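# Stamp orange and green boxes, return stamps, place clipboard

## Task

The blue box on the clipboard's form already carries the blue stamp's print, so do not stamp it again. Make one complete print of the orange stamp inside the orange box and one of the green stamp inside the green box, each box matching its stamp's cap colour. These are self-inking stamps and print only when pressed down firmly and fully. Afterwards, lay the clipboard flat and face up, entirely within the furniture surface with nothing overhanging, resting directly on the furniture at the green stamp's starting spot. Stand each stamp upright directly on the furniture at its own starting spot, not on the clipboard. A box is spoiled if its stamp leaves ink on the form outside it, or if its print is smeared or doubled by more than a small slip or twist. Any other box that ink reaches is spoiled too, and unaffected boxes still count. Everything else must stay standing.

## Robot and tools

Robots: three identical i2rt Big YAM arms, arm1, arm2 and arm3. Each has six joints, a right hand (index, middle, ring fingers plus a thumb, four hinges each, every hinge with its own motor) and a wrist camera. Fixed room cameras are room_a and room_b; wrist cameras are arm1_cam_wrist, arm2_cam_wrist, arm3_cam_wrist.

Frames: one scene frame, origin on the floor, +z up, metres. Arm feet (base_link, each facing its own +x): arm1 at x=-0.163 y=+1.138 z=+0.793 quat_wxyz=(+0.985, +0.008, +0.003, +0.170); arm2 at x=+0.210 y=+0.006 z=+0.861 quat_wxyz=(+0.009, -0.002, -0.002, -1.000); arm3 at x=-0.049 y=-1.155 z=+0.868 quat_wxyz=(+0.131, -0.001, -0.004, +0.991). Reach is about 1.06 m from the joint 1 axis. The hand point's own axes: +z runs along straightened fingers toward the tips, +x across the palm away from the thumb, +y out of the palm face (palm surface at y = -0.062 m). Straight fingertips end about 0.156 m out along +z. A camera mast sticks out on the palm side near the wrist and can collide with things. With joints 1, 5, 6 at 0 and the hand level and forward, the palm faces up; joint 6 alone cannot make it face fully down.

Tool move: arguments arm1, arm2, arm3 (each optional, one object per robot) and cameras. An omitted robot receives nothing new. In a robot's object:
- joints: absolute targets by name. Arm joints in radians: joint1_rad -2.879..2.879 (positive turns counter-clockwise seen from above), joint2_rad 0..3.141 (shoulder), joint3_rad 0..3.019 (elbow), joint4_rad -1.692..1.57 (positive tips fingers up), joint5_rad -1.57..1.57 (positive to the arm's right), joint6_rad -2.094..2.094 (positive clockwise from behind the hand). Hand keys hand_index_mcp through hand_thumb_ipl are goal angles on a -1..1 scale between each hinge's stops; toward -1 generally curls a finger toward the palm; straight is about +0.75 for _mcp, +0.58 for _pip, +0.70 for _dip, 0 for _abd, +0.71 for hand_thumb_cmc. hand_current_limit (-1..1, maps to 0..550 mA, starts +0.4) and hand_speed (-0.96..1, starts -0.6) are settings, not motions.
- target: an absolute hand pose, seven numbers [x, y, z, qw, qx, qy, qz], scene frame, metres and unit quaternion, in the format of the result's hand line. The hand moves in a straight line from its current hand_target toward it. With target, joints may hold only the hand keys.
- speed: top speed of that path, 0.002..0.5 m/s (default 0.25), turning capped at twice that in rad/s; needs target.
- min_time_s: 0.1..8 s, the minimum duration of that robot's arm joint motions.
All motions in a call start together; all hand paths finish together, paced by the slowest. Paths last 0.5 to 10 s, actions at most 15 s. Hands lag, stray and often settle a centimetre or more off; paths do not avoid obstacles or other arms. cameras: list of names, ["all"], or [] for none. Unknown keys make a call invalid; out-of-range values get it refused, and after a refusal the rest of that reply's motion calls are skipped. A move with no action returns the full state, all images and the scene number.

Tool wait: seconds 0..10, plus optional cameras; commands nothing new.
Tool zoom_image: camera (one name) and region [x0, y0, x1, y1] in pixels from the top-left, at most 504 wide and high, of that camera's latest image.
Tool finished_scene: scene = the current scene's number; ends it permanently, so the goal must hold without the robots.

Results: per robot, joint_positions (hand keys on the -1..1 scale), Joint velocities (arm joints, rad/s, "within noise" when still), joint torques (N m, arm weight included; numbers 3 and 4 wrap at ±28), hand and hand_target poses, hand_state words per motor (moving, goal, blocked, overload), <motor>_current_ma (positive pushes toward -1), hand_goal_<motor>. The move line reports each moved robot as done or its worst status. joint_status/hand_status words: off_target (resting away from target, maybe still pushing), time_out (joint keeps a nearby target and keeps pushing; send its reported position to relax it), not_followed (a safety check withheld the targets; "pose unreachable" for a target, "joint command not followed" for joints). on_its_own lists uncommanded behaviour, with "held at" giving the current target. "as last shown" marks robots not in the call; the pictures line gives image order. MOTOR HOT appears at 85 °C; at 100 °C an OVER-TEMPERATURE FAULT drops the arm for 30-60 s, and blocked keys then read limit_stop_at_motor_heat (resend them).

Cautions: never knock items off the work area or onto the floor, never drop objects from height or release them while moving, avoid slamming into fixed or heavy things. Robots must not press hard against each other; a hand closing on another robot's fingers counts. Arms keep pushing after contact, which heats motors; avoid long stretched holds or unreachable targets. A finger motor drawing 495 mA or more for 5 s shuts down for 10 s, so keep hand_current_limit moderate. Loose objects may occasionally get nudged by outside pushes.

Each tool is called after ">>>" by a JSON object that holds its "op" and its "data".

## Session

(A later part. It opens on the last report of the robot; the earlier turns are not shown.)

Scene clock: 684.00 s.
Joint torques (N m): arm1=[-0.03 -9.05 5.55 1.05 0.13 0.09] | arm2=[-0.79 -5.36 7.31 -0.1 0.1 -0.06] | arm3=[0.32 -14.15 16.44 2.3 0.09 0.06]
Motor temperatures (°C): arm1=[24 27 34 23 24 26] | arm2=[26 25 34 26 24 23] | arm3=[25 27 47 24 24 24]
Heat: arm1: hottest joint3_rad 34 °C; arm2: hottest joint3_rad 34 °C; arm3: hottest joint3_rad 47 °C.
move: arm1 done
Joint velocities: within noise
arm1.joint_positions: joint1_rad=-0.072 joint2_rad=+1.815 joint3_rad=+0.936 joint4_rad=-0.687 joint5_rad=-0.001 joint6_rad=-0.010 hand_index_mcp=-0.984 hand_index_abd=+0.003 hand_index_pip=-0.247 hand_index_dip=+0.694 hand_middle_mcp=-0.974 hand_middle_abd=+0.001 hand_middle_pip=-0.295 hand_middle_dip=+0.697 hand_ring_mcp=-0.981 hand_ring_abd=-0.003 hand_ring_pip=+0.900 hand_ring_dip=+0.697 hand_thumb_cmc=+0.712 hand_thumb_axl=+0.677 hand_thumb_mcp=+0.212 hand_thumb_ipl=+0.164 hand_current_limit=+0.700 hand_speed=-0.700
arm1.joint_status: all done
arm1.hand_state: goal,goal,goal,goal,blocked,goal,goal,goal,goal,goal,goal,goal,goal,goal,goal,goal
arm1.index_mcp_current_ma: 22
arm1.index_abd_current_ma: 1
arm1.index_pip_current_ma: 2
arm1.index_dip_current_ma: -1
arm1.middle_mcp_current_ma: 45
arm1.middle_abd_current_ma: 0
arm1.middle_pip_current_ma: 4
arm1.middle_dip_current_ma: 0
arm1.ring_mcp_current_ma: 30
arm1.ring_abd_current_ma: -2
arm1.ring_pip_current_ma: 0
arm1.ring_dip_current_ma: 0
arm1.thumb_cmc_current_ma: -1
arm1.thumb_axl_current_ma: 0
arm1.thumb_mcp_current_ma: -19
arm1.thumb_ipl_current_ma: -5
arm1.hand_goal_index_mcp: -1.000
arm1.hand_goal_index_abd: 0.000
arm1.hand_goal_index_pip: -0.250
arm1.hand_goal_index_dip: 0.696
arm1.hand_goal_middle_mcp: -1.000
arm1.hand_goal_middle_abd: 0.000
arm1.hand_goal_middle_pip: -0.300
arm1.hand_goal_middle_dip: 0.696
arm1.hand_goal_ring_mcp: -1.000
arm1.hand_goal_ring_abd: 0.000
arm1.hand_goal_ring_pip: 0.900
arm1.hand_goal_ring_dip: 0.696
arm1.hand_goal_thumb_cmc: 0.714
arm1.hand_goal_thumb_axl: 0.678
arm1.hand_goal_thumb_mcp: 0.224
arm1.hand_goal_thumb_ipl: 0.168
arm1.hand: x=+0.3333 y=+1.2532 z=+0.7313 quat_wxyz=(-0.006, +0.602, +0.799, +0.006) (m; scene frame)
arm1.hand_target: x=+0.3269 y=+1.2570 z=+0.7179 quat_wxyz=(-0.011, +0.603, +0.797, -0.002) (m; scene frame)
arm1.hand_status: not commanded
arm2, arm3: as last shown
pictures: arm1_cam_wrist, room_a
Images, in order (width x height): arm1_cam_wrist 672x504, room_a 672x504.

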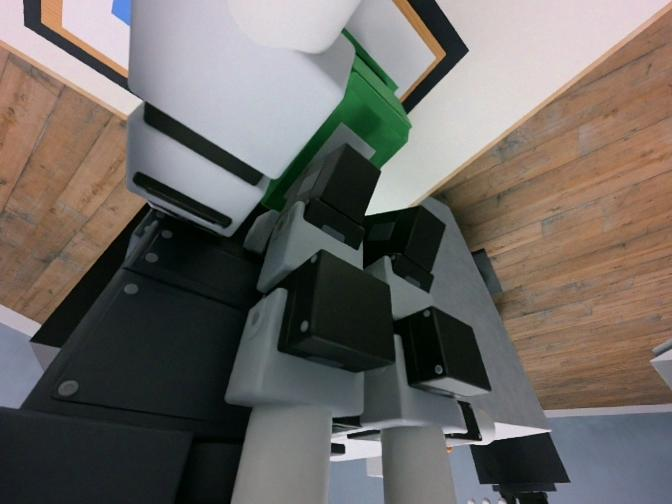

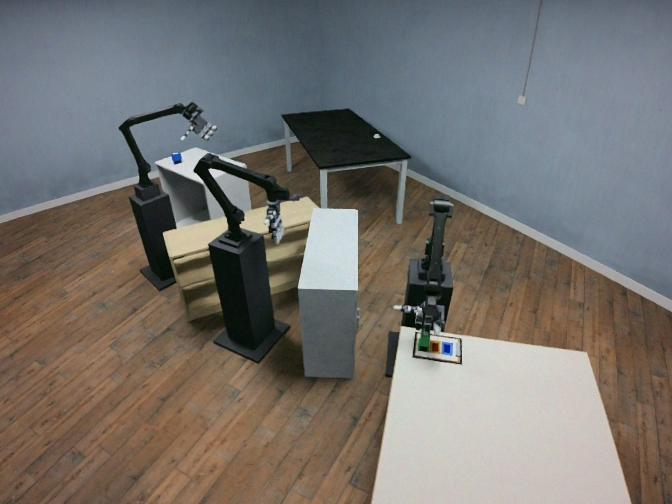

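>>> {"op": "move", "data": {"arm1": {"joints": {"joint2_rad": 1.876, "joint3_rad": 0.919, "joint4_rad": -0.630}, "min_time_s": 1.5}, "cameras": ["arm1_cam_wrist", "room_a"]}}

>>> {"op": "zoom_image", "data": {"camera": "room_a", "region": [400, 300, 450, 360]}}

>>> {"op": "zoom_image", "data": {"camera": "arm1_cam_wrist", "region": [200, 0, 440, 180]}}

Scene clock: 686.07 s.
Joint torques (N m): arm1=[-0.03 -7.59 5.27 1.39 0.13 0.09] | arm2=[-0.79 -5.3 7.3 -0.09 0.1 -0.06] | arm3=[0.38 -14.15 16.42 2.32 0.09 0.05]
Motor temperatures (°C): arm1=[24 27 34 23 24 26] | arm2=[26 25 34 26 24 23] | arm3=[25 27 47 24 24 24]
Heat: arm1: hottest joint3_rad 34 °C; arm2: hottest joint3_rad 34 °C; arm3: hottest joint3_rad 47 °C.
move: arm1 done
Joint velocities: within noise
arm1.joint_positions: joint1_rad=-0.072 joint2_rad=+1.830 joint3_rad=+0.926 joint4_rad=-0.650 joint5_rad=-0.001 joint6_rad=-0.010 hand_index_mcp=-0.984 hand_index_abd=+0.003 hand_index_pip=-0.247 hand_index_dip=+0.694 hand_middle_mcp=-0.981 hand_middle_abd=+0.001 hand_middle_pip=-0.287 hand_middle_dip=+0.701 hand_ring_mcp=-0.981 hand_ring_abd=-0.003 hand_ring_pip=+0.900 hand_ring_dip=+0.697 hand_thumb_cmc=+0.712 hand_thumb_axl=+0.677 hand_thumb_mcp=+0.212 hand_thumb_ipl=+0.164 hand_current_limit=+0.700 hand_speed=-0.700
arm1.joint_status: all done
arm1.hand_state: goal,goal,goal,goal,goal,goal,goal,goal,goal,goal,goal,goal,goal,goal,goal,goal
arm1.index_mcp_current_ma: 22
arm1.index_abd_current_ma: 1
arm1.index_pip_current_ma: 2
arm1.index_dip_current_ma: -1
arm1.middle_mcp_current_ma: 29
arm1.middle_abd_current_ma: 0
arm1.middle_pip_current_ma: 15
arm1.middle_dip_current_ma: 4
arm1.ring_mcp_current_ma: 30
arm1.ring_abd_current_ma: -2
arm1.ring_pip_current_ma: 0
arm1.ring_dip_current_ma: 0
arm1.thumb_cmc_current_ma: -1
arm1.thumb_axl_current_ma: 0
arm1.thumb_mcp_current_ma: -19
arm1.thumb_ipl_current_ma: -5
arm1.hand_goal_index_mcp: -1.000
arm1.hand_goal_index_abd: 0.000
arm1.hand_goal_index_pip: -0.250
arm1.hand_goal_index_dip: 0.696
arm1.hand_goal_middle_mcp: -1.000
arm1.hand_goal_middle_abd: 0.000
arm1.hand_goal_middle_pip: -0.300
arm1.hand_goal_middle_dip: 0.696
arm1.hand_goal_ring_mcp: -1.000
arm1.hand_goal_ring_abd: 0.000
arm1.hand_goal_ring_pip: 0.900
arm1.hand_goal_ring_dip: 0.696
arm1.hand_goal_thumb_cmc: 0.714
arm1.hand_goal_thumb_axl: 0.678
arm1.hand_goal_thumb_mcp: 0.224
arm1.hand_goal_thumb_ipl: 0.168
arm1.hand: x=+0.3337 y=+1.2534 z=+0.7237 quat_wxyz=(-0.003, +0.602, +0.799, +0.010) (m; scene frame)
arm1.hand_target: x=+0.3239 y=+1.2564 z=+0.7011 quat_wxyz=(-0.012, +0.603, +0.797, -0.003) (m; scene frame)
arm1.hand_status: not commanded
arm2, arm3: as last shown
pictures: arm1_cam_wrist, room_a
Images, in order (width x height): arm1_cam_wrist 672x504, room_a 672x504.

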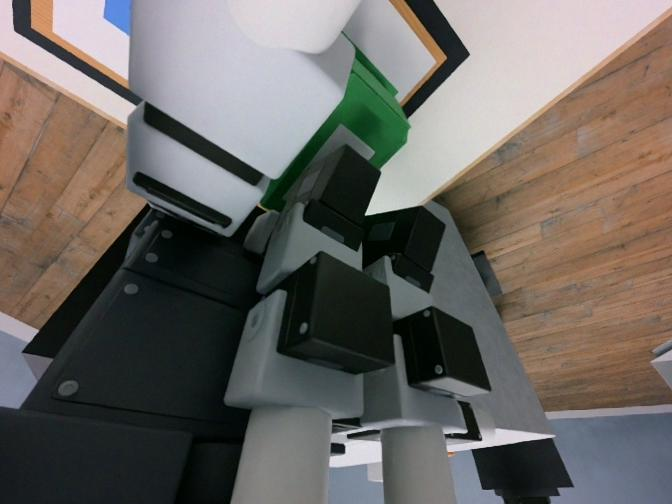

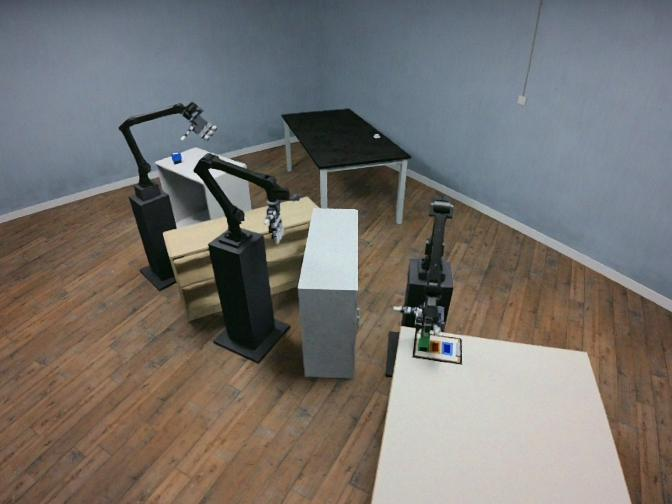

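Scaled by 8.400 from the camera's 672x504 image, which has a finer 960x720 frame.

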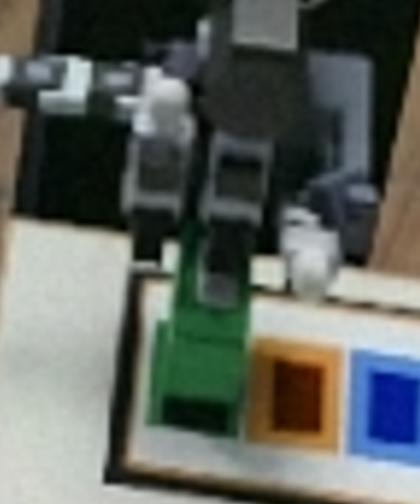

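Scaled by 2.100 from the camera's 672x504 image, which has a finer 960x720 frame.

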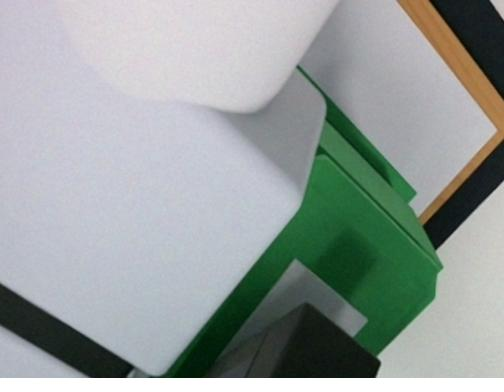

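>>> {"op": "move", "data": {"arm1": {"joints": {"joint2_rad": 1.916, "joint3_rad": 0.900, "joint4_rad": -0.614}, "min_time_s": 1.5}}}

>>> {"op": "move", "data": {"arm1": {"joints": {"joint2_rad": 1.950, "joint3_rad": 0.883, "joint4_rad": -0.590}, "min_time_s": 1.5}, "cameras": ["arm1_cam_wrist", "room_a"]}}

>>> {"op": "zoom_image", "data": {"camera": "room_a", "region": [400, 300, 450, 360]}}

>>> {"op": "zoom_image", "data": {"camera": "arm1_cam_wrist", "region": [200, 0, 440, 180]}}

Scene clock: 688.00 s.
Joint torques (N m): arm1=[-0.09 -6.65 3.92 0.81 0.13 0.09] | arm2=[-0.79 -5.42 7.3 -0.09 0.11 -0.06] | arm3=[0.38 -14.15 16.43 2.33 0.09 0.05]
Motor temperatures (°C): arm1=[24 27 34 23 24 26] | arm2=[26 25 34 26 24 23] | arm3=[25 27 47 24 24 24]
Heat: arm1: hottest joint3_rad 34 °C; arm2: hottest joint3_rad 34 °C; arm3: hottest joint3_rad 47 °C.
move: arm1 done
Joint velocities: within noise
arm1.joint_positions: joint1_rad=-0.072 joint2_rad=+1.855 joint3_rad=+0.920 joint4_rad=-0.622 joint5_rad=-0.001 joint6_rad=-0.009 hand_index_mcp=-0.984 hand_index_abd=+0.003 hand_index_pip=-0.247 hand_index_dip=+0.694 hand_middle_mcp=-0.990 hand_middle_abd=+0.001 hand_middle_pip=-0.278 hand_middle_dip=+0.705 hand_ring_mcp=-0.981 hand_ring_abd=-0.003 hand_ring_pip=+0.900 hand_ring_dip=+0.697 hand_thumb_cmc=+0.712 hand_thumb_axl=+0.677 hand_thumb_mcp=+0.212 hand_thumb_ipl=+0.164 hand_current_limit=+0.700 hand_speed=-0.700
arm1.joint_status: all done
arm1.hand_state: goal,goal,goal,goal,goal,goal,blocked,goal,goal,goal,goal,goal,goal,goal,goal,goal
arm1.index_mcp_current_ma: 22
arm1.index_abd_current_ma: 1
arm1.index_pip_current_ma: 2
arm1.index_dip_current_ma: -1
arm1.middle_mcp_current_ma: 12
arm1.middle_abd_current_ma: 0
arm1.middle_pip_current_ma: 33
arm1.middle_dip_current_ma: 10
arm1.ring_mcp_current_ma: 30
arm1.ring_abd_current_ma: -2
arm1.ring_pip_current_ma: 0
arm1.ring_dip_current_ma: 0
arm1.thumb_cmc_current_ma: -1
arm1.thumb_axl_current_ma: 0
arm1.thumb_mcp_current_ma: -19
arm1.thumb_ipl_current_ma: -5
arm1.hand_goal_index_mcp: -1.000
arm1.hand_goal_index_abd: 0.000
arm1.hand_goal_index_pip: -0.250
arm1.hand_goal_index_dip: 0.696
arm1.hand_goal_middle_mcp: -1.000
arm1.hand_goal_middle_abd: 0.000
arm1.hand_goal_middle_pip: -0.300
arm1.hand_goal_middle_dip: 0.696
arm1.hand_goal_ring_mcp: -1.000
arm1.hand_goal_ring_abd: 0.000
arm1.hand_goal_ring_pip: 0.900
arm1.hand_goal_ring_dip: 0.696
arm1.hand_goal_thumb_cmc: 0.714
arm1.hand_goal_thumb_axl: 0.678
arm1.hand_goal_thumb_mcp: 0.224
arm1.hand_goal_thumb_ipl: 0.168
arm1.hand: x=+0.3321 y=+1.2532 z=+0.7120 quat_wxyz=(-0.004, +0.602, +0.798, +0.009) (m; scene frame)
arm1.hand_target: x=+0.3080 y=+1.2521 z=+0.6780 quat_wxyz=(-0.025, +0.603, +0.797, -0.020) (m; scene frame)
arm1.hand_status: not commanded
arm2.joint_positions: joint1_rad=-1.273 joint2_rad=+1.063 joint3_rad=+0.756 joint4_rad=-1.201 joint5_rad=+0.000 joint6_rad=+0.010 hand_index_mcp=+0.751 hand_index_abd=-0.001 hand_index_pip=+0.575 hand_index_dip=+0.693 hand_middle_mcp=+0.751 hand_middle_abd=+0.000 hand_middle_pip=+0.575 hand_middle_dip=+0.694 hand_ring_mcp=+0.751 hand_ring_abd=+0.000 hand_ring_pip=+0.575 hand_ring_dip=+0.693 hand_thumb_cmc=+0.712 hand_thumb_axl=+0.677 hand_thumb_mcp=+0.222 hand_thumb_ipl=+0.163 hand_current_limit=+0.700 hand_speed=-0.850
arm2.joint_status: not commanded
arm2.hand_state: goal,goal,goal,goal,goal,goal,goal,goal,goal,goal,goal,goal,goal,goal,goal,goal
arm2.index_mcp_current_ma: -10
arm2.index_abd_current_ma: -3
arm2.index_pip_current_ma: -10
arm2.index_dip_current_ma: -9
arm2.middle_mcp_current_ma: -11
arm2.middle_abd_current_ma: 1
arm2.middle_pip_current_ma: -9
arm2.middle_dip_current_ma: -7
arm2.ring_mcp_current_ma: -11
arm2.ring_abd_current_ma: -1
arm2.ring_pip_current_ma: -9
arm2.ring_dip_current_ma: -10
arm2.thumb_cmc_current_ma: -6
arm2.thumb_axl_current_ma: -4
arm2.thumb_mcp_current_ma: -10
arm2.thumb_ipl_current_ma: -22
arm2.hand_goal_index_mcp: 0.754
arm2.hand_goal_index_abd: 0.000
arm2.hand_goal_index_pip: 0.578
arm2.hand_goal_index_dip: 0.696
arm2.hand_goal_middle_mcp: 0.754
arm2.hand_goal_middle_abd: 0.000
arm2.hand_goal_middle_pip: 0.578
arm2.hand_goal_middle_dip: 0.696
arm2.hand_goal_ring_mcp: 0.754
arm2.hand_goal_ring_abd: 0.000
arm2.hand_goal_ring_pip: 0.578
arm2.hand_goal_ring_dip: 0.696
arm2.hand_goal_thumb_cmc: 0.714
arm2.hand_goal_thumb_axl: 0.678
arm2.hand_goal_thumb_mcp: 0.224
arm2.hand_goal_thumb_ipl: 0.168
arm2.hand: x=+0.1215 y=+0.3569 z=+0.9963 quat_wxyz=(+0.007, +0.152, -0.988, -0.029) (m; scene frame)
arm2.hand_target: x=+0.1253 y=+0.3537 z=+0.9954 quat_wxyz=(+0.006, +0.152, -0.988, -0.025) (m; scene frame)
arm2.hand_status: not commanded
arm3.joint_positions: joint1_rad=-0.661 joint2_rad=+1.359 joint3_rad=+1.551 joint4_rad=-1.019 joint5_rad=-0.001 joint6_rad=+1.030 hand_index_mcp=+1.000 hand_index_abd=+0.003 hand_index_pip=-1.000 hand_index_dip=+0.699 hand_middle_mcp=+1.000 hand_middle_abd=+0.002 hand_middle_pip=-0.998 hand_middle_dip=+0.698 hand_ring_mcp=+1.000 hand_ring_abd=+0.000 hand_ring_pip=-0.995 hand_ring_dip=+0.698 hand_thumb_cmc=+0.715 hand_thumb_axl=+0.677 hand_thumb_mcp=+0.223 hand_thumb_ipl=+0.168 hand_current_limit=+0.800 hand_speed=-0.800
arm3.joint_status: not commanded
arm3.hand_state: goal,goal,goal,goal,goal,goal,goal,goal,goal,goal,goal,goal,goal,goal,goal,goal
arm3.index_mcp_current_ma: -1
arm3.index_abd_current_ma: 5
arm3.index_pip_current_ma: 0
arm3.index_dip_current_ma: 5
arm3.middle_mcp_current_ma: 0
arm3.middle_abd_current_ma: 3
arm3.middle_pip_current_ma: 4
arm3.middle_dip_current_ma: 4
arm3.ring_mcp_current_ma: 0
arm3.ring_abd_current_ma: 0
arm3.ring_pip_current_ma: 11
arm3.ring_dip_current_ma: 5
arm3.thumb_cmc_current_ma: 1
arm3.thumb_axl_current_ma: -1
arm3.thumb_mcp_current_ma: -9
arm3.thumb_ipl_current_ma: -1
arm3.hand_goal_index_mcp: 1.000
arm3.hand_goal_index_abd: 0.000
arm3.hand_goal_index_pip: -1.000
arm3.hand_goal_index_dip: 0.696
arm3.hand_goal_middle_mcp: 1.000
arm3.hand_goal_middle_abd: 0.000
arm3.hand_goal_middle_pip: -1.000
arm3.hand_goal_middle_dip: 0.696
arm3.hand_goal_ring_mcp: 1.000
arm3.hand_goal_ring_abd: 0.000
arm3.hand_goal_ring_pip: -1.000
arm3.hand_goal_ring_dip: 0.696
arm3.hand_goal_thumb_cmc: 0.714
arm3.hand_goal_thumb_axl: 0.678
arm3.hand_goal_thumb_mcp: 0.226
arm3.hand_goal_thumb_ipl: 0.168
arm3.hand: x=-0.3254 y=-0.6529 z=+1.2925 quat_wxyz=(-0.269, +0.176, +0.914, +0.246) (m; scene frame)
arm3.hand_target: x=-0.3295 y=-0.6478 z=+1.3228 quat_wxyz=(-0.294, +0.178, +0.901, +0.266) (m; scene frame)
arm3.hand_status: not commanded
pictures: none

Scene clock: 689.80 s.
Joint torques (N m): arm1=[-0.09 -5.66 2.95 0.54 0.14 0.08] | arm2=[-0.73 -5.42 7.31 -0.1 0.1 -0.05] | arm3=[0.32 -14.1 16.43 2.32 0.09 0.05]
Motor temperatures (°C): arm1=[24 27 34 23 24 26] | arm2=[26 25 34 26 24 23] | arm3=[25 27 47 24 24 24]
Heat: arm1: hottest joint3_rad 34 °C; arm2: hottest joint3_rad 34 °C; arm3: hottest joint3_rad 47 °C.
move: arm1 done
Joint velocities: within noise
arm1.joint_positions: joint1_rad=-0.072 joint2_rad=+1.873 joint3_rad=+0.912 joint4_rad=-0.593 joint5_rad=-0.001 joint6_rad=-0.009 hand_index_mcp=-0.984 hand_index_abd=+0.003 hand_index_pip=-0.247 hand_index_dip=+0.694 hand_middle_mcp=-0.999 hand_middle_abd=+0.001 hand_middle_pip=-0.268 hand_middle_dip=+0.711 hand_ring_mcp=-0.981 hand_ring_abd=-0.003 hand_ring_pip=+0.900 hand_ring_dip=+0.697 hand_thumb_cmc=+0.712 hand_thumb_axl=+0.677 hand_thumb_mcp=+0.212 hand_thumb_ipl=+0.164 hand_current_limit=+0.700 hand_speed=-0.700
arm1.joint_status: all done
arm1.hand_state: goal,goal,goal,goal,goal,goal,blocked,goal,goal,goal,goal,goal,goal,goal,goal,goal
arm1.index_mcp_current_ma: 22
arm1.index_abd_current_ma: 1
arm1.index_pip_current_ma: 2
arm1.index_dip_current_ma: -1
arm1.middle_mcp_current_ma: 0
arm1.middle_abd_current_ma: 0
arm1.middle_pip_current_ma: 57
arm1.middle_dip_current_ma: 19
arm1.ring_mcp_current_ma: 30
arm1.ring_abd_current_ma: -2
arm1.ring_pip_current_ma: 0
arm1.ring_dip_current_ma: 0
arm1.thumb_cmc_current_ma: -1
arm1.thumb_axl_current_ma: 0
arm1.thumb_mcp_current_ma: -19
arm1.thumb_ipl_current_ma: -5
arm1.hand_goal_index_mcp: -1.000
arm1.hand_goal_index_abd: 0.000
arm1.hand_goal_index_pip: -0.250
arm1.hand_goal_index_dip: 0.696
arm1.hand_goal_middle_mcp: -1.000
arm1.hand_goal_middle_abd: 0.000
arm1.hand_goal_middle_pip: -0.300
arm1.hand_goal_middle_dip: 0.696
arm1.hand_goal_ring_mcp: -1.000
arm1.hand_goal_ring_abd: 0.000
arm1.hand_goal_ring_pip: 0.900
arm1.hand_goal_ring_dip: 0.696
arm1.hand_goal_thumb_cmc: 0.714
arm1.hand_goal_thumb_axl: 0.678
arm1.hand_goal_thumb_mcp: 0.224
arm1.hand_goal_thumb_ipl: 0.168
arm1.hand: x=+0.3308 y=+1.2530 z=+0.7033 quat_wxyz=(-0.003, +0.602, +0.798, +0.010) (m; scene frame)
arm1.hand_target: x=+0.2959 y=+1.2489 z=+0.6596 quat_wxyz=(-0.033, +0.602, +0.797, -0.031) (m; scene frame)
arm1.hand_status: not commanded
arm2, arm3: as last shown
pictures: arm1_cam_wrist, room_a
Images, in order (width x height): arm1_cam_wrist 672x504, room_a 672x504.

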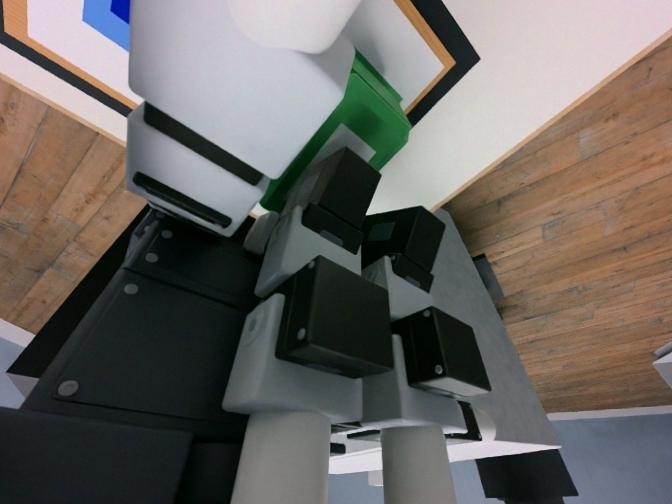

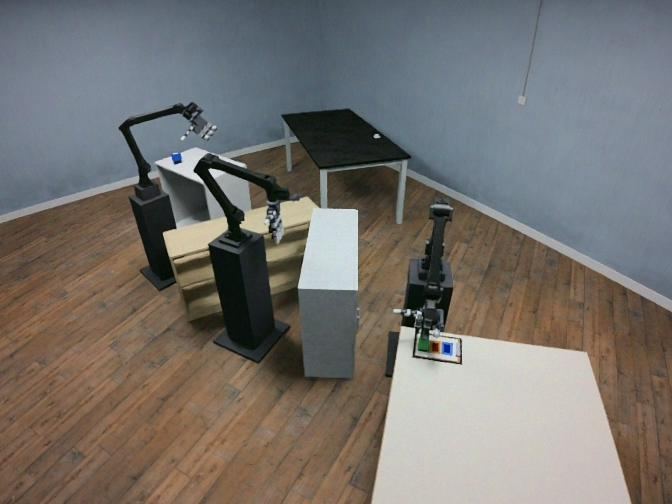

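Scaled by 8.400 from the camera's 672x504 image, which has a finer 960x720 frame.

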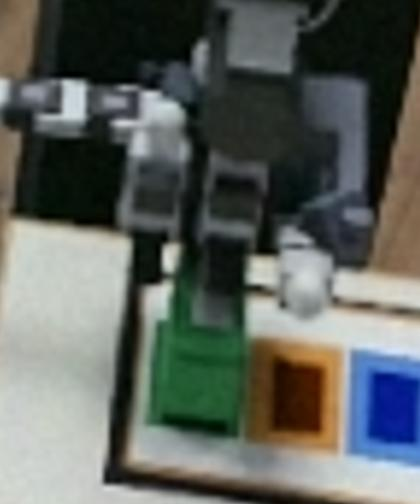

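Scaled by 2.100 from the camera's 672x504 image, which has a finer 960x720 frame.

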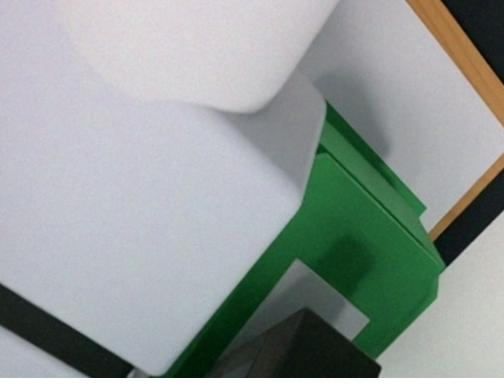

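>>> {"op": "move", "data": {"arm1": {"joints": {"joint2_rad": 1.985, "joint3_rad": 0.866, "joint4_rad": -0.575}, "min_time_s": 1.0}, "cameras": ["room_a"]}}

Scene clock: 692.17 s.
Joint torques (N m): arm1=[-0.03 -3.08 2.09 0.69 0.14 0.09] | arm2=[-0.85 -5.36 7.3 -0.09 0.1 -0.06] | arm3=[0.38 -14.1 16.43 2.32 0.09 0.05]
Motor temperatures (°C): arm1=[24 27 34 23 24 26] | arm2=[26 25 34 26 24 23] | arm3=[25 27 47 24 24 24]
Heat: arm1: hottest joint3_rad 34 °C; arm2: hottest joint3_rad 34 °C; arm3: hottest joint3_rad 47 °C.
move: arm1 done
Joint velocities: within noise
arm1.joint_positions: joint1_rad=-0.072 joint2_rad=+1.873 joint3_rad=+0.904 joint4_rad=-0.580 joint5_rad=-0.001 joint6_rad=-0.009 hand_index_mcp=-0.984 hand_index_abd=+0.003 hand_index_pip=-0.247 hand_index_dip=+0.694 hand_middle_mcp=-1.000 hand_middle_abd=+0.001 hand_middle_pip=-0.266 hand_middle_dip=+0.712 hand_ring_mcp=-0.981 hand_ring_abd=-0.003 hand_ring_pip=+0.900 hand_ring_dip=+0.697 hand_thumb_cmc=+0.712 hand_thumb_axl=+0.677 hand_thumb_mcp=+0.212 hand_thumb_ipl=+0.164 hand_current_limit=+0.700 hand_speed=-0.700
arm1.joint_status: all done
arm1.hand_state: goal,goal,goal,goal,goal,goal,blocked,goal,goal,goal,goal,goal,goal,goal,goal,goal
arm1.index_mcp_current_ma: 22
arm1.index_abd_current_ma: 1
arm1.index_pip_current_ma: 2
arm1.index_dip_current_ma: -1
arm1.middle_mcp_current_ma: 0
arm1.middle_abd_current_ma: 0
arm1.middle_pip_current_ma: 61
arm1.middle_dip_current_ma: 20
arm1.ring_mcp_current_ma: 30
arm1.ring_abd_current_ma: -2
arm1.ring_pip_current_ma: 0
arm1.ring_dip_current_ma: 0
arm1.thumb_cmc_current_ma: -1
arm1.thumb_axl_current_ma: 0
arm1.thumb_mcp_current_ma: -19
arm1.thumb_ipl_current_ma: -5
arm1.hand_goal_index_mcp: -1.000
arm1.hand_goal_index_abd: 0.000
arm1.hand_goal_index_pip: -0.250
arm1.hand_goal_index_dip: 0.696
arm1.hand_goal_middle_mcp: -1.000
arm1.hand_goal_middle_abd: 0.000
arm1.hand_goal_middle_pip: -0.300
arm1.hand_goal_middle_dip: 0.696
arm1.hand_goal_ring_mcp: -1.000
arm1.hand_goal_ring_abd: 0.000
arm1.hand_goal_ring_pip: 0.900
arm1.hand_goal_ring_dip: 0.696
arm1.hand_goal_thumb_cmc: 0.714
arm1.hand_goal_thumb_axl: 0.678
arm1.hand_goal_thumb_mcp: 0.224
arm1.hand_goal_thumb_ipl: 0.168
arm1.hand: x=+0.3298 y=+1.2527 z=+0.7020 quat_wxyz=(-0.001, +0.602, +0.798, +0.012) (m; scene frame)
arm1.hand_target: x=+0.2807 y=+1.2448 z=+0.6412 quat_wxyz=(-0.044, +0.602, +0.796, -0.046) (m; scene frame)
arm1.hand_status: not commanded
arm2, arm3: as last shown
pictures: room_a
Images, in order (width x height): room_a 672x504.

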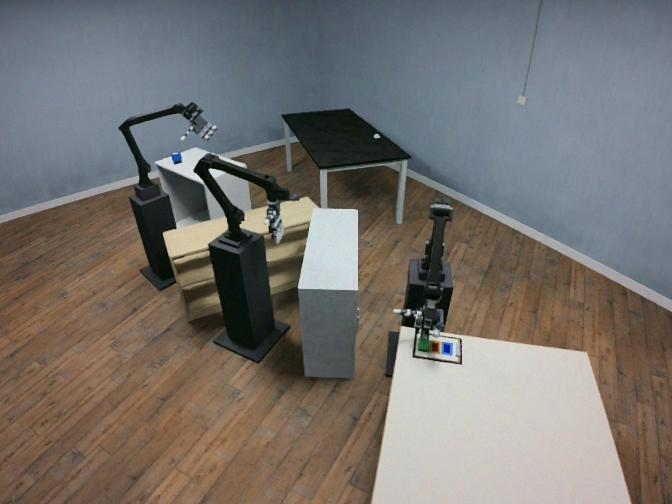

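>>> {"op": "move", "data": {"arm1": {"joints": {"joint2_rad": 2.02, "joint3_rad": 0.852, "joint4_rad": -0.565}, "min_time_s": 1.0}}}

>>> {"op": "move", "data": {"arm1": {"joints": {"joint2_rad": 2.055, "joint3_rad": 0.838, "joint4_rad": -0.555}, "min_time_s": 1.0}}}

Scene clock: 695.13 s.
Joint torques (N m): arm1=[0.03 -0.85 1.29 0.76 0.14 0.09] | arm2=[-0.79 -5.36 7.3 -0.09 0.1 -0.06] | arm3=[0.38 -14.1 16.43 2.33 0.09 0.05]
Motor temperatures (°C): arm1=[24 27 34 23 24 26] | arm2=[26 25 34 26 24 23] | arm3=[25 27 47 24 24 24]
Heat: arm1: hottest joint3_rad 34 °C; arm2: hottest joint3_rad 34 °C; arm3: hottest joint3_rad 47 °C.
move: arm1 time_out
Joint velocities: within noise
arm1.joint_positions: joint1_rad=-0.072 joint2_rad=+1.878 joint3_rad=+0.899 joint4_rad=-0.570 joint5_rad=-0.001 joint6_rad=-0.009 hand_index_mcp=-0.984 hand_index_abd=+0.003 hand_index_pip=-0.247 hand_index_dip=+0.694 hand_middle_mcp=-1.001 hand_middle_abd=+0.001 hand_middle_pip=-0.266 hand_middle_dip=+0.712 hand_ring_mcp=-0.981 hand_ring_abd=-0.003 hand_ring_pip=+0.900 hand_ring_dip=+0.697 hand_thumb_cmc=+0.712 hand_thumb_axl=+0.677 hand_thumb_mcp=+0.212 hand_thumb_ipl=+0.164 hand_current_limit=+0.700 hand_speed=-0.700
arm1.joint_status: joint2_rad time_out (moved +0.004 of +0.147); the others done
arm1.hand_state: goal,goal,goal,goal,goal,goal,blocked,goal,goal,goal,goal,goal,goal,goal,goal,goal
arm1.index_mcp_current_ma: 22
arm1.index_abd_current_ma: 1
arm1.index_pip_current_ma: 2
arm1.index_dip_current_ma: -1
arm1.middle_mcp_current_ma: 0
arm1.middle_abd_current_ma: 0
arm1.middle_pip_current_ma: 62
arm1.middle_dip_current_ma: 20
arm1.ring_mcp_current_ma: 30
arm1.ring_abd_current_ma: -2
arm1.ring_pip_current_ma: 0
arm1.ring_dip_current_ma: 0
arm1.thumb_cmc_current_ma: -1
arm1.thumb_axl_current_ma: 0
arm1.thumb_mcp_current_ma: -19
arm1.thumb_ipl_current_ma: -5
arm1.hand_goal_index_mcp: -1.000
arm1.hand_goal_index_abd: 0.000
arm1.hand_goal_index_pip: -0.250
arm1.hand_goal_index_dip: 0.696
arm1.hand_goal_middle_mcp: -1.000
arm1.hand_goal_middle_abd: 0.000
arm1.hand_goal_middle_pip: -0.300
arm1.hand_goal_middle_dip: 0.696
arm1.hand_goal_ring_mcp: -1.000
arm1.hand_goal_ring_abd: 0.000
arm1.hand_goal_ring_pip: 0.900
arm1.hand_goal_ring_dip: 0.696
arm1.hand_goal_thumb_cmc: 0.714
arm1.hand_goal_thumb_axl: 0.678
arm1.hand_goal_thumb_mcp: 0.224
arm1.hand_goal_thumb_ipl: 0.168
arm1.on_its_own: joint2_rad reads +1.878 and still pushes toward +2.020 since a time_out
arm1.hand: x=+0.3283 y=+1.2523 z=+0.6992 quat_wxyz=(-0.001, +0.602, +0.798, +0.012) (m; scene frame)
arm1.hand_target: x=+0.2654 y=+1.2406 z=+0.6239 quat_wxyz=(-0.056, +0.601, +0.795, -0.061) (m; scene frame)
arm1.hand_status: not commanded
arm2, arm3: as last shown
pictures: none

not run: a stop came earlier in this reply.

>>> {"op": "move", "data": {"arm1": {"joints": {"joint2_rad": 2.07, "joint3_rad": 0.85, "joint4_rad": -0.56}, "min_time_s": 1.0}, "cameras": ["room_a"]}}

Scene clock: 698.43 s.
Joint torques (N m): arm1=[-0.09 2.43 1.11 0.98 0.14 0.08] | arm2=[-0.73 -5.42 7.31 -0.09 0.1 -0.06] | arm3=[0.38 -14.15 16.42 2.32 0.09 0.05]
Motor temperatures (°C): arm1=[24 27 33 23 24 26] | arm2=[26 25 34 26 24 23] | arm3=[25 27 47 24 24 24]
Heat: arm1: hottest joint3_rad 33 °C; arm2: hottest joint3_rad 34 °C; arm3: hottest joint3_rad 47 °C.
move: arm1 time_out
Joint velocities: within noise
arm1.joint_positions: joint1_rad=-0.072 joint2_rad=+1.882 joint3_rad=+0.899 joint4_rad=-0.570 joint5_rad=-0.001 joint6_rad=-0.009 hand_index_mcp=-0.984 hand_index_abd=+0.003 hand_index_pip=-0.247 hand_index_dip=+0.694 hand_middle_mcp=-1.001 hand_middle_abd=+0.001 hand_middle_pip=-0.265 hand_middle_dip=+0.712 hand_ring_mcp=-0.981 hand_ring_abd=-0.003 hand_ring_pip=+0.900 hand_ring_dip=+0.697 hand_thumb_cmc=+0.712 hand_thumb_axl=+0.677 hand_thumb_mcp=+0.212 hand_thumb_ipl=+0.164 hand_current_limit=+0.700 hand_speed=-0.700
arm1.joint_status: joint2_rad time_out (moved +0.004 of +0.192); the others done
arm1.hand_state: goal,goal,goal,goal,goal,goal,blocked,goal,goal,goal,goal,goal,goal,goal,goal,goal
arm1.index_mcp_current_ma: 22
arm1.index_abd_current_ma: 1
arm1.index_pip_current_ma: 2
arm1.index_dip_current_ma: -1
arm1.middle_mcp_current_ma: 0
arm1.middle_abd_current_ma: 0
arm1.middle_pip_current_ma: 64
arm1.middle_dip_current_ma: 21
arm1.ring_mcp_current_ma: 30
arm1.ring_abd_current_ma: -2
arm1.ring_pip_current_ma: 0
arm1.ring_dip_current_ma: 0
arm1.thumb_cmc_current_ma: -1
arm1.thumb_axl_current_ma: 0
arm1.thumb_mcp_current_ma: -19
arm1.thumb_ipl_current_ma: -5
arm1.hand_goal_index_mcp: -1.000
arm1.hand_goal_index_abd: 0.000
arm1.hand_goal_index_pip: -0.250
arm1.hand_goal_index_dip: 0.696
arm1.hand_goal_middle_mcp: -1.000
arm1.hand_goal_middle_abd: 0.000
arm1.hand_goal_middle_pip: -0.300
arm1.hand_goal_middle_dip: 0.696
arm1.hand_goal_ring_mcp: -1.000
arm1.hand_goal_ring_abd: 0.000
arm1.hand_goal_ring_pip: 0.900
arm1.hand_goal_ring_dip: 0.696
arm1.hand_goal_thumb_cmc: 0.714
arm1.hand_goal_thumb_axl: 0.678
arm1.hand_goal_thumb_mcp: 0.224
arm1.hand_goal_thumb_ipl: 0.168
arm1.on_its_own: joint2_rad reads +1.882 and still pushes toward +2.070 since a time_out
arm1.hand: x=+0.3273 y=+1.2521 z=+0.6972 quat_wxyz=(-0.003, +0.602, +0.798, +0.011) (m; scene frame)
arm1.hand_target: x=+0.2504 y=+1.2366 z=+0.6032 quat_wxyz=(-0.070, +0.599, +0.793, -0.080) (m; scene frame)
arm1.hand_status: not commanded
arm2, arm3: as last shown
pictures: room_a
Images, in order (width x height): room_a 672x504.

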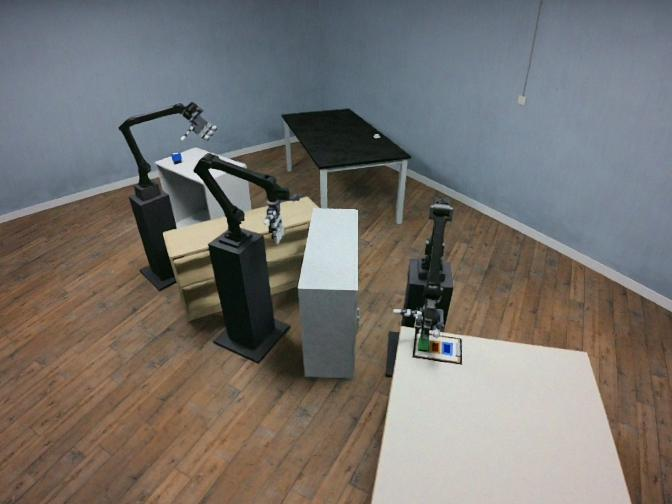

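>>> {"op": "zoom_image", "data": {"camera": "room_a", "region": [405, 310, 455, 370]}}

Scaled by 8.400 from the camera's 672x504 image, which has a finer 960x720 frame.

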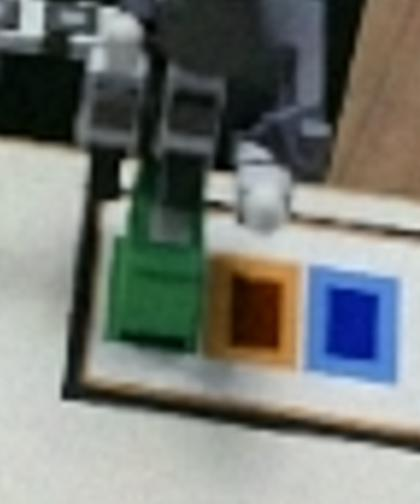

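>>> {"op": "move", "data": {"arm1": {"joints": {"joint2_rad": 2.1, "joint3_rad": 0.852, "joint4_rad": -0.56}, "min_time_s": 1.0}}}

Scene clock: 701.47 s.
Joint torques (N m): arm1=[-0.15 4.37 1.31 0.92 0.13 0.09] | arm2=[-0.73 -5.36 7.31 -0.1 0.1 -0.06] | arm3=[0.32 -14.1 16.44 2.33 0.09 0.05]
Motor temperatures (°C): arm1=[24 27 33 23 24 26] | arm2=[26 25 34 26 24 23] | arm3=[25 27 47 24 24 24]
Heat: arm1: hottest joint3_rad 33 °C; arm2: hottest joint3_rad 34 °C; arm3: hottest joint3_rad 47 °C.
move: arm1 time_out
Joint velocities: within noise
arm1.joint_positions: joint1_rad=-0.072 joint2_rad=+1.884 joint3_rad=+0.899 joint4_rad=-0.570 joint5_rad=-0.001 joint6_rad=-0.009 hand_index_mcp=-0.984 hand_index_abd=+0.003 hand_index_pip=-0.247 hand_index_dip=+0.694 hand_middle_mcp=-1.001 hand_middle_abd=+0.001 hand_middle_pip=-0.265 hand_middle_dip=+0.712 hand_ring_mcp=-0.981 hand_ring_abd=-0.003 hand_ring_pip=+0.900 hand_ring_dip=+0.697 hand_thumb_cmc=+0.712 hand_thumb_axl=+0.677 hand_thumb_mcp=+0.212 hand_thumb_ipl=+0.164 hand_current_limit=+0.700 hand_speed=-0.700
arm1.joint_status: joint2_rad time_out (moved +0.002 of +0.218); the others done
arm1.hand_state: goal,goal,goal,goal,goal,goal,blocked,goal,goal,goal,goal,goal,goal,goal,goal,goal
arm1.index_mcp_current_ma: 22
arm1.index_abd_current_ma: 1
arm1.index_pip_current_ma: 2
arm1.index_dip_current_ma: -1
arm1.middle_mcp_current_ma: -1
arm1.middle_abd_current_ma: 0
arm1.middle_pip_current_ma: 65
arm1.middle_dip_current_ma: 21
arm1.ring_mcp_current_ma: 30
arm1.ring_abd_current_ma: -2
arm1.ring_pip_current_ma: 0
arm1.ring_dip_current_ma: 0
arm1.thumb_cmc_current_ma: -1
arm1.thumb_axl_current_ma: 0
arm1.thumb_mcp_current_ma: -19
arm1.thumb_ipl_current_ma: -5
arm1.hand_goal_index_mcp: -1.000
arm1.hand_goal_index_abd: 0.000
arm1.hand_goal_index_pip: -0.250
arm1.hand_goal_index_dip: 0.696
arm1.hand_goal_middle_mcp: -1.000
arm1.hand_goal_middle_abd: 0.000
arm1.hand_goal_middle_pip: -0.300
arm1.hand_goal_middle_dip: 0.696
arm1.hand_goal_ring_mcp: -1.000
arm1.hand_goal_ring_abd: 0.000
arm1.hand_goal_ring_pip: 0.900
arm1.hand_goal_ring_dip: 0.696
arm1.hand_goal_thumb_cmc: 0.714
arm1.hand_goal_thumb_axl: 0.678
arm1.hand_goal_thumb_mcp: 0.224
arm1.hand_goal_thumb_ipl: 0.168
arm1.on_its_own: joint2_rad reads +1.884 and still pushes toward +2.100 since a time_out
arm1.hand: x=+0.3268 y=+1.2522 z=+0.6961 quat_wxyz=(-0.003, +0.602, +0.799, +0.010) (m; scene frame)
arm1.hand_target: x=+0.2420 y=+1.2343 z=+0.5914 quat_wxyz=(-0.078, +0.598, +0.792, -0.092) (m; scene frame)
arm1.hand_status: not commanded
arm2, arm3: as last shown
pictures: none

>>> {"op": "move", "data": {"arm1": {"joints": {"joint2_rad": 2.0, "joint3_rad": 0.862, "joint4_rad": -0.57}, "min_time_s": 1.0}}}

>>> {"op": "move", "data": {"arm1": {"joints": {"joint2_rad": 1.93, "joint3_rad": 0.89, "joint4_rad": -0.59}, "min_time_s": 1.0}}}

>>> {"op": "move", "data": {"arm1": {"joints": {"joint2_rad": 1.88, "joint3_rad": 0.92, "joint4_rad": -0.61}, "min_time_s": 1.0}}}

Scene clock: 702.97 s.
Joint torques (N m): arm1=[-0.09 -2.37 2.18 0.5 0.14 0.08] | arm2=[-0.73 -5.36 7.3 -0.08 0.1 -0.05] | arm3=[0.38 -14.15 16.4 2.32 0.09 0.05]
Motor temperatures (°C): arm1=[24 27 33 23 24 26] | arm2=[26 25 34 26 24 23] | arm3=[25 27 47 24 24 24]
Heat: arm1: hottest joint3_rad 33 °C; arm2: hottest joint3_rad 34 °C; arm3: hottest joint3_rad 47 °C.
move: arm1 done
Joint velocities: within noise
arm1.joint_positions: joint1_rad=-0.072 joint2_rad=+1.879 joint3_rad=+0.899 joint4_rad=-0.570 joint5_rad=-0.001 joint6_rad=-0.009 hand_index_mcp=-0.984 hand_index_abd=+0.003 hand_index_pip=-0.247 hand_index_dip=+0.694 hand_middle_mcp=-1.001 hand_middle_abd=+0.001 hand_middle_pip=-0.265 hand_middle_dip=+0.712 hand_ring_mcp=-0.981 hand_ring_abd=-0.003 hand_ring_pip=+0.900 hand_ring_dip=+0.697 hand_thumb_cmc=+0.712 hand_thumb_axl=+0.677 hand_thumb_mcp=+0.212 hand_thumb_ipl=+0.164 hand_current_limit=+0.700 hand_speed=-0.700
arm1.joint_status: all done
arm1.hand_state: goal,goal,goal,goal,goal,goal,blocked,goal,goal,goal,goal,goal,goal,goal,goal,goal
arm1.index_mcp_current_ma: 22
arm1.index_abd_current_ma: 1
arm1.index_pip_current_ma: 2
arm1.index_dip_current_ma: -1
arm1.middle_mcp_current_ma: -1
arm1.middle_abd_current_ma: 0
arm1.middle_pip_current_ma: 65
arm1.middle_dip_current_ma: 21
arm1.ring_mcp_current_ma: 30
arm1.ring_abd_current_ma: -2
arm1.ring_pip_current_ma: 0
arm1.ring_dip_current_ma: 0
arm1.thumb_cmc_current_ma: -1
arm1.thumb_axl_current_ma: 0
arm1.thumb_mcp_current_ma: -19
arm1.thumb_ipl_current_ma: -5
arm1.hand_goal_index_mcp: -1.000
arm1.hand_goal_index_abd: 0.000
arm1.hand_goal_index_pip: -0.250
arm1.hand_goal_index_dip: 0.696
arm1.hand_goal_middle_mcp: -1.000
arm1.hand_goal_middle_abd: 0.000
arm1.hand_goal_middle_pip: -0.300
arm1.hand_goal_middle_dip: 0.696
arm1.hand_goal_ring_mcp: -1.000
arm1.hand_goal_ring_abd: 0.000
arm1.hand_goal_ring_pip: 0.900
arm1.hand_goal_ring_dip: 0.696
arm1.hand_goal_thumb_cmc: 0.714
arm1.hand_goal_thumb_axl: 0.678
arm1.hand_goal_thumb_mcp: 0.224
arm1.hand_goal_thumb_ipl: 0.168
arm1.hand: x=+0.3280 y=+1.2524 z=+0.6987 quat_wxyz=(-0.002, +0.602, +0.799, +0.012) (m; scene frame)
arm1.hand_target: x=+0.2756 y=+1.2434 z=+0.6341 quat_wxyz=(-0.048, +0.601, +0.796, -0.052) (m; scene frame)
arm1.hand_status: not commanded
arm2, arm3: as last shown
pictures: none

Scene clock: 704.27 s.
Joint torques (N m): arm1=[-0.15 -6.65 4.46 -0.27 0.15 0.09] | arm2=[-0.79 -5.36 7.31 -0.09 0.1 -0.05] | arm3=[0.38 -14.15 16.43 2.32 0.09 0.05]
Motor temperatures (°C): arm1=[24 27 33 23 24 26] | arm2=[26 25 34 26 24 23] | arm3=[25 27 47 24 24 24]
Heat: arm1: hottest joint3_rad 33 °C; arm2: hottest joint3_rad 34 °C; arm3: hottest joint3_rad 47 °C.
move: arm1 done
Joint velocities: within noise
arm1.joint_positions: joint1_rad=-0.072 joint2_rad=+1.870 joint3_rad=+0.902 joint4_rad=-0.574 joint5_rad=-0.001 joint6_rad=-0.009 hand_index_mcp=-0.984 hand_index_abd=+0.003 hand_index_pip=-0.247 hand_index_dip=+0.694 hand_middle_mcp=-1.001 hand_middle_abd=+0.001 hand_middle_pip=-0.265 hand_middle_dip=+0.712 hand_ring_mcp=-0.981 hand_ring_abd=-0.003 hand_ring_pip=+0.900 hand_ring_dip=+0.697 hand_thumb_cmc=+0.712 hand_thumb_axl=+0.677 hand_thumb_mcp=+0.212 hand_thumb_ipl=+0.164 hand_current_limit=+0.700 hand_speed=-0.700
arm1.joint_status: all done
arm1.hand_state: goal,goal,goal,goal,goal,goal,blocked,goal,goal,goal,goal,goal,goal,goal,goal,goal
arm1.index_mcp_current_ma: 22
arm1.index_abd_current_ma: 1
arm1.index_pip_current_ma: 2
arm1.index_dip_current_ma: -1
arm1.middle_mcp_current_ma: 0
arm1.middle_abd_current_ma: 0
arm1.middle_pip_current_ma: 65
arm1.middle_dip_current_ma: 21
arm1.ring_mcp_current_ma: 30
arm1.ring_abd_current_ma: -2
arm1.ring_pip_current_ma: 0
arm1.ring_dip_current_ma: 0
arm1.thumb_cmc_current_ma: -1
arm1.thumb_axl_current_ma: 0
arm1.thumb_mcp_current_ma: -19
arm1.thumb_ipl_current_ma: -5
arm1.hand_goal_index_mcp: -1.000
arm1.hand_goal_index_abd: 0.000
arm1.hand_goal_index_pip: -0.250
arm1.hand_goal_index_dip: 0.696
arm1.hand_goal_middle_mcp: -1.000
arm1.hand_goal_middle_abd: 0.000
arm1.hand_goal_middle_pip: -0.300
arm1.hand_goal_middle_dip: 0.696
arm1.hand_goal_ring_mcp: -1.000
arm1.hand_goal_ring_abd: 0.000
arm1.hand_goal_ring_pip: 0.900
arm1.hand_goal_ring_dip: 0.696
arm1.hand_goal_thumb_cmc: 0.714
arm1.hand_goal_thumb_axl: 0.678
arm1.hand_goal_thumb_mcp: 0.224
arm1.hand_goal_thumb_ipl: 0.168
arm1.hand: x=+0.3305 y=+1.2531 z=+0.7033 quat_wxyz=(+0.001, +0.602, +0.799, +0.015) (m; scene frame)
arm1.hand_target: x=+0.3051 y=+1.2514 z=+0.6706 quat_wxyz=(-0.025, +0.603, +0.797, -0.020) (m; scene frame)
arm1.hand_status: not commanded
arm2, arm3: as last shown
pictures: none

Scene clock: 705.53 s.
Joint torques (N m): arm1=[-0.21 -9.05 6.6 0.05 0.14 0.08] | arm2=[-0.79 -5.42 7.3 -0.1 0.11 -0.05] | arm3=[0.38 -14.1 16.43 2.32 0.09 0.05]
Motor temperatures (°C): arm1=[24 27 33 23 24 26] | arm2=[26 25 34 26 24 23] | arm3=[25 27 47 24 24 24]
Heat: arm1: hottest joint3_rad 33 °C; arm2: hottest joint3_rad 34 °C; arm3: hottest joint3_rad 47 °C.
move: arm1 done
Joint velocities: within noise
arm1.joint_positions: joint1_rad=-0.072 joint2_rad=+1.854 joint3_rad=+0.910 joint4_rad=-0.601 joint5_rad=-0.001 joint6_rad=-0.009 hand_index_mcp=-0.984 hand_index_abd=+0.003 hand_index_pip=-0.247 hand_index_dip=+0.694 hand_middle_mcp=-1.000 hand_middle_abd=+0.001 hand_middle_pip=-0.265 hand_middle_dip=+0.712 hand_ring_mcp=-0.981 hand_ring_abd=-0.003 hand_ring_pip=+0.900 hand_ring_dip=+0.697 hand_thumb_cmc=+0.712 hand_thumb_axl=+0.677 hand_thumb_mcp=+0.212 hand_thumb_ipl=+0.164 hand_current_limit=+0.700 hand_speed=-0.700
arm1.joint_status: all done
arm1.hand_state: goal,goal,goal,goal,goal,goal,blocked,goal,goal,goal,goal,goal,goal,goal,goal,goal
arm1.index_mcp_current_ma: 22
arm1.index_abd_current_ma: 1
arm1.index_pip_current_ma: 2
arm1.index_dip_current_ma: -1
arm1.middle_mcp_current_ma: 0
arm1.middle_abd_current_ma: 0
arm1.middle_pip_current_ma: 65
arm1.middle_dip_current_ma: 21
arm1.ring_mcp_current_ma: 30
arm1.ring_abd_current_ma: -2
arm1.ring_pip_current_ma: 0
arm1.ring_dip_current_ma: 0
arm1.thumb_cmc_current_ma: -1
arm1.thumb_axl_current_ma: 0
arm1.thumb_mcp_current_ma: -19
arm1.thumb_ipl_current_ma: -5
arm1.hand_goal_index_mcp: -1.000
arm1.hand_goal_index_abd: 0.000
arm1.hand_goal_index_pip: -0.250
arm1.hand_goal_index_dip: 0.696
arm1.hand_goal_middle_mcp: -1.000
arm1.hand_goal_middle_abd: 0.000
arm1.hand_goal_middle_pip: -0.300
arm1.hand_goal_middle_dip: 0.696
arm1.hand_goal_ring_mcp: -1.000
arm1.hand_goal_ring_abd: 0.000
arm1.hand_goal_ring_pip: 0.900
arm1.hand_goal_ring_dip: 0.696
arm1.hand_goal_thumb_cmc: 0.714
arm1.hand_goal_thumb_axl: 0.678
arm1.hand_goal_thumb_mcp: 0.224
arm1.hand_goal_thumb_ipl: 0.168
arm1.hand: x=+0.3318 y=+1.2533 z=+0.7112 quat_wxyz=(+0.000, +0.602, +0.799, +0.014) (m; scene frame)
arm1.hand_target: x=+0.3281 y=+1.2576 z=+0.7011 quat_wxyz=(-0.007, +0.603, +0.797, +0.004) (m; scene frame)
arm1.hand_status: not commanded
arm2.joint_positions: joint1_rad=-1.273 joint2_rad=+1.063 joint3_rad=+0.756 joint4_rad=-1.201 joint5_rad=+0.000 joint6_rad=+0.010 hand_index_mcp=+0.751 hand_index_abd=-0.001 hand_index_pip=+0.575 hand_index_dip=+0.693 hand_middle_mcp=+0.751 hand_middle_abd=+0.000 hand_middle_pip=+0.575 hand_middle_dip=+0.694 hand_ring_mcp=+0.751 hand_ring_abd=+0.000 hand_ring_pip=+0.575 hand_ring_dip=+0.693 hand_thumb_cmc=+0.712 hand_thumb_axl=+0.677 hand_thumb_mcp=+0.222 hand_thumb_ipl=+0.163 hand_current_limit=+0.700 hand_speed=-0.850
arm2.joint_status: not commanded
arm2.hand_state: goal,goal,goal,goal,goal,goal,goal,goal,goal,goal,goal,goal,goal,goal,goal,goal
arm2.index_mcp_current_ma: -10
arm2.index_abd_current_ma: -3
arm2.index_pip_current_ma: -10
arm2.index_dip_current_ma: -9
arm2.middle_mcp_current_ma: -11
arm2.middle_abd_current_ma: 1
arm2.middle_pip_current_ma: -9
arm2.middle_dip_current_ma: -7
arm2.ring_mcp_current_ma: -11
arm2.ring_abd_current_ma: -1
arm2.ring_pip_current_ma: -9
arm2.ring_dip_current_ma: -10
arm2.thumb_cmc_current_ma: -6
arm2.thumb_axl_current_ma: -4
arm2.thumb_mcp_current_ma: -10
arm2.thumb_ipl_current_ma: -22
arm2.hand_goal_index_mcp: 0.754
arm2.hand_goal_index_abd: 0.000
arm2.hand_goal_index_pip: 0.578
arm2.hand_goal_index_dip: 0.696
arm2.hand_goal_middle_mcp: 0.754
arm2.hand_goal_middle_abd: 0.000
arm2.hand_goal_middle_pip: 0.578
arm2.hand_goal_middle_dip: 0.696
arm2.hand_goal_ring_mcp: 0.754
arm2.hand_goal_ring_abd: 0.000
arm2.hand_goal_ring_pip: 0.578
arm2.hand_goal_ring_dip: 0.696
arm2.hand_goal_thumb_cmc: 0.714
arm2.hand_goal_thumb_axl: 0.678
arm2.hand_goal_thumb_mcp: 0.224
arm2.hand_goal_thumb_ipl: 0.168
arm2.hand: x=+0.1215 y=+0.3569 z=+0.9963 quat_wxyz=(+0.007, +0.152, -0.988, -0.029) (m; scene frame)
arm2.hand_target: x=+0.1253 y=+0.3537 z=+0.9954 quat_wxyz=(+0.006, +0.152, -0.988, -0.025) (m; scene frame)
arm2.hand_status: not commanded
arm3.joint_positions: joint1_rad=-0.661 joint2_rad=+1.359 joint3_rad=+1.551 joint4_rad=-1.019 joint5_rad=-0.001 joint6_rad=+1.030 hand_index_mcp=+1.000 hand_index_abd=+0.003 hand_index_pip=-1.000 hand_index_dip=+0.699 hand_middle_mcp=+1.000 hand_middle_abd=+0.002 hand_middle_pip=-0.998 hand_middle_dip=+0.698 hand_ring_mcp=+1.000 hand_ring_abd=+0.000 hand_ring_pip=-0.995 hand_ring_dip=+0.698 hand_thumb_cmc=+0.715 hand_thumb_axl=+0.677 hand_thumb_mcp=+0.223 hand_thumb_ipl=+0.168 hand_current_limit=+0.800 hand_speed=-0.800
arm3.joint_status: not commanded
arm3.hand_state: goal,goal,goal,goal,goal,goal,goal,goal,goal,goal,goal,goal,goal,goal,goal,goal
arm3.index_mcp_current_ma: -1
arm3.index_abd_current_ma: 5
arm3.index_pip_current_ma: 0
arm3.index_dip_current_ma: 5
arm3.middle_mcp_current_ma: 0
arm3.middle_abd_current_ma: 3
arm3.middle_pip_current_ma: 4
arm3.middle_dip_current_ma: 4
arm3.ring_mcp_current_ma: 0
arm3.ring_abd_current_ma: 0
arm3.ring_pip_current_ma: 11
arm3.ring_dip_current_ma: 5
arm3.thumb_cmc_current_ma: 1
arm3.thumb_axl_current_ma: -1
arm3.thumb_mcp_current_ma: -9
arm3.thumb_ipl_current_ma: -1
arm3.hand_goal_index_mcp: 1.000
arm3.hand_goal_index_abd: 0.000
arm3.hand_goal_index_pip: -1.000
arm3.hand_goal_index_dip: 0.696
arm3.hand_goal_middle_mcp: 1.000
arm3.hand_goal_middle_abd: 0.000
arm3.hand_goal_middle_pip: -1.000
arm3.hand_goal_middle_dip: 0.696
arm3.hand_goal_ring_mcp: 1.000
arm3.hand_goal_ring_abd: 0.000
arm3.hand_goal_ring_pip: -1.000
arm3.hand_goal_ring_dip: 0.696
arm3.hand_goal_thumb_cmc: 0.714
arm3.hand_goal_thumb_axl: 0.678
arm3.hand_goal_thumb_mcp: 0.226
arm3.hand_goal_thumb_ipl: 0.168
arm3.hand: x=-0.3254 y=-0.6529 z=+1.2925 quat_wxyz=(-0.269, +0.176, +0.914, +0.246) (m; scene frame)
arm3.hand_target: x=-0.3295 y=-0.6478 z=+1.3228 quat_wxyz=(-0.294, +0.178, +0.901, +0.266) (m; scene frame)
arm3.hand_status: not commanded
pictures: none


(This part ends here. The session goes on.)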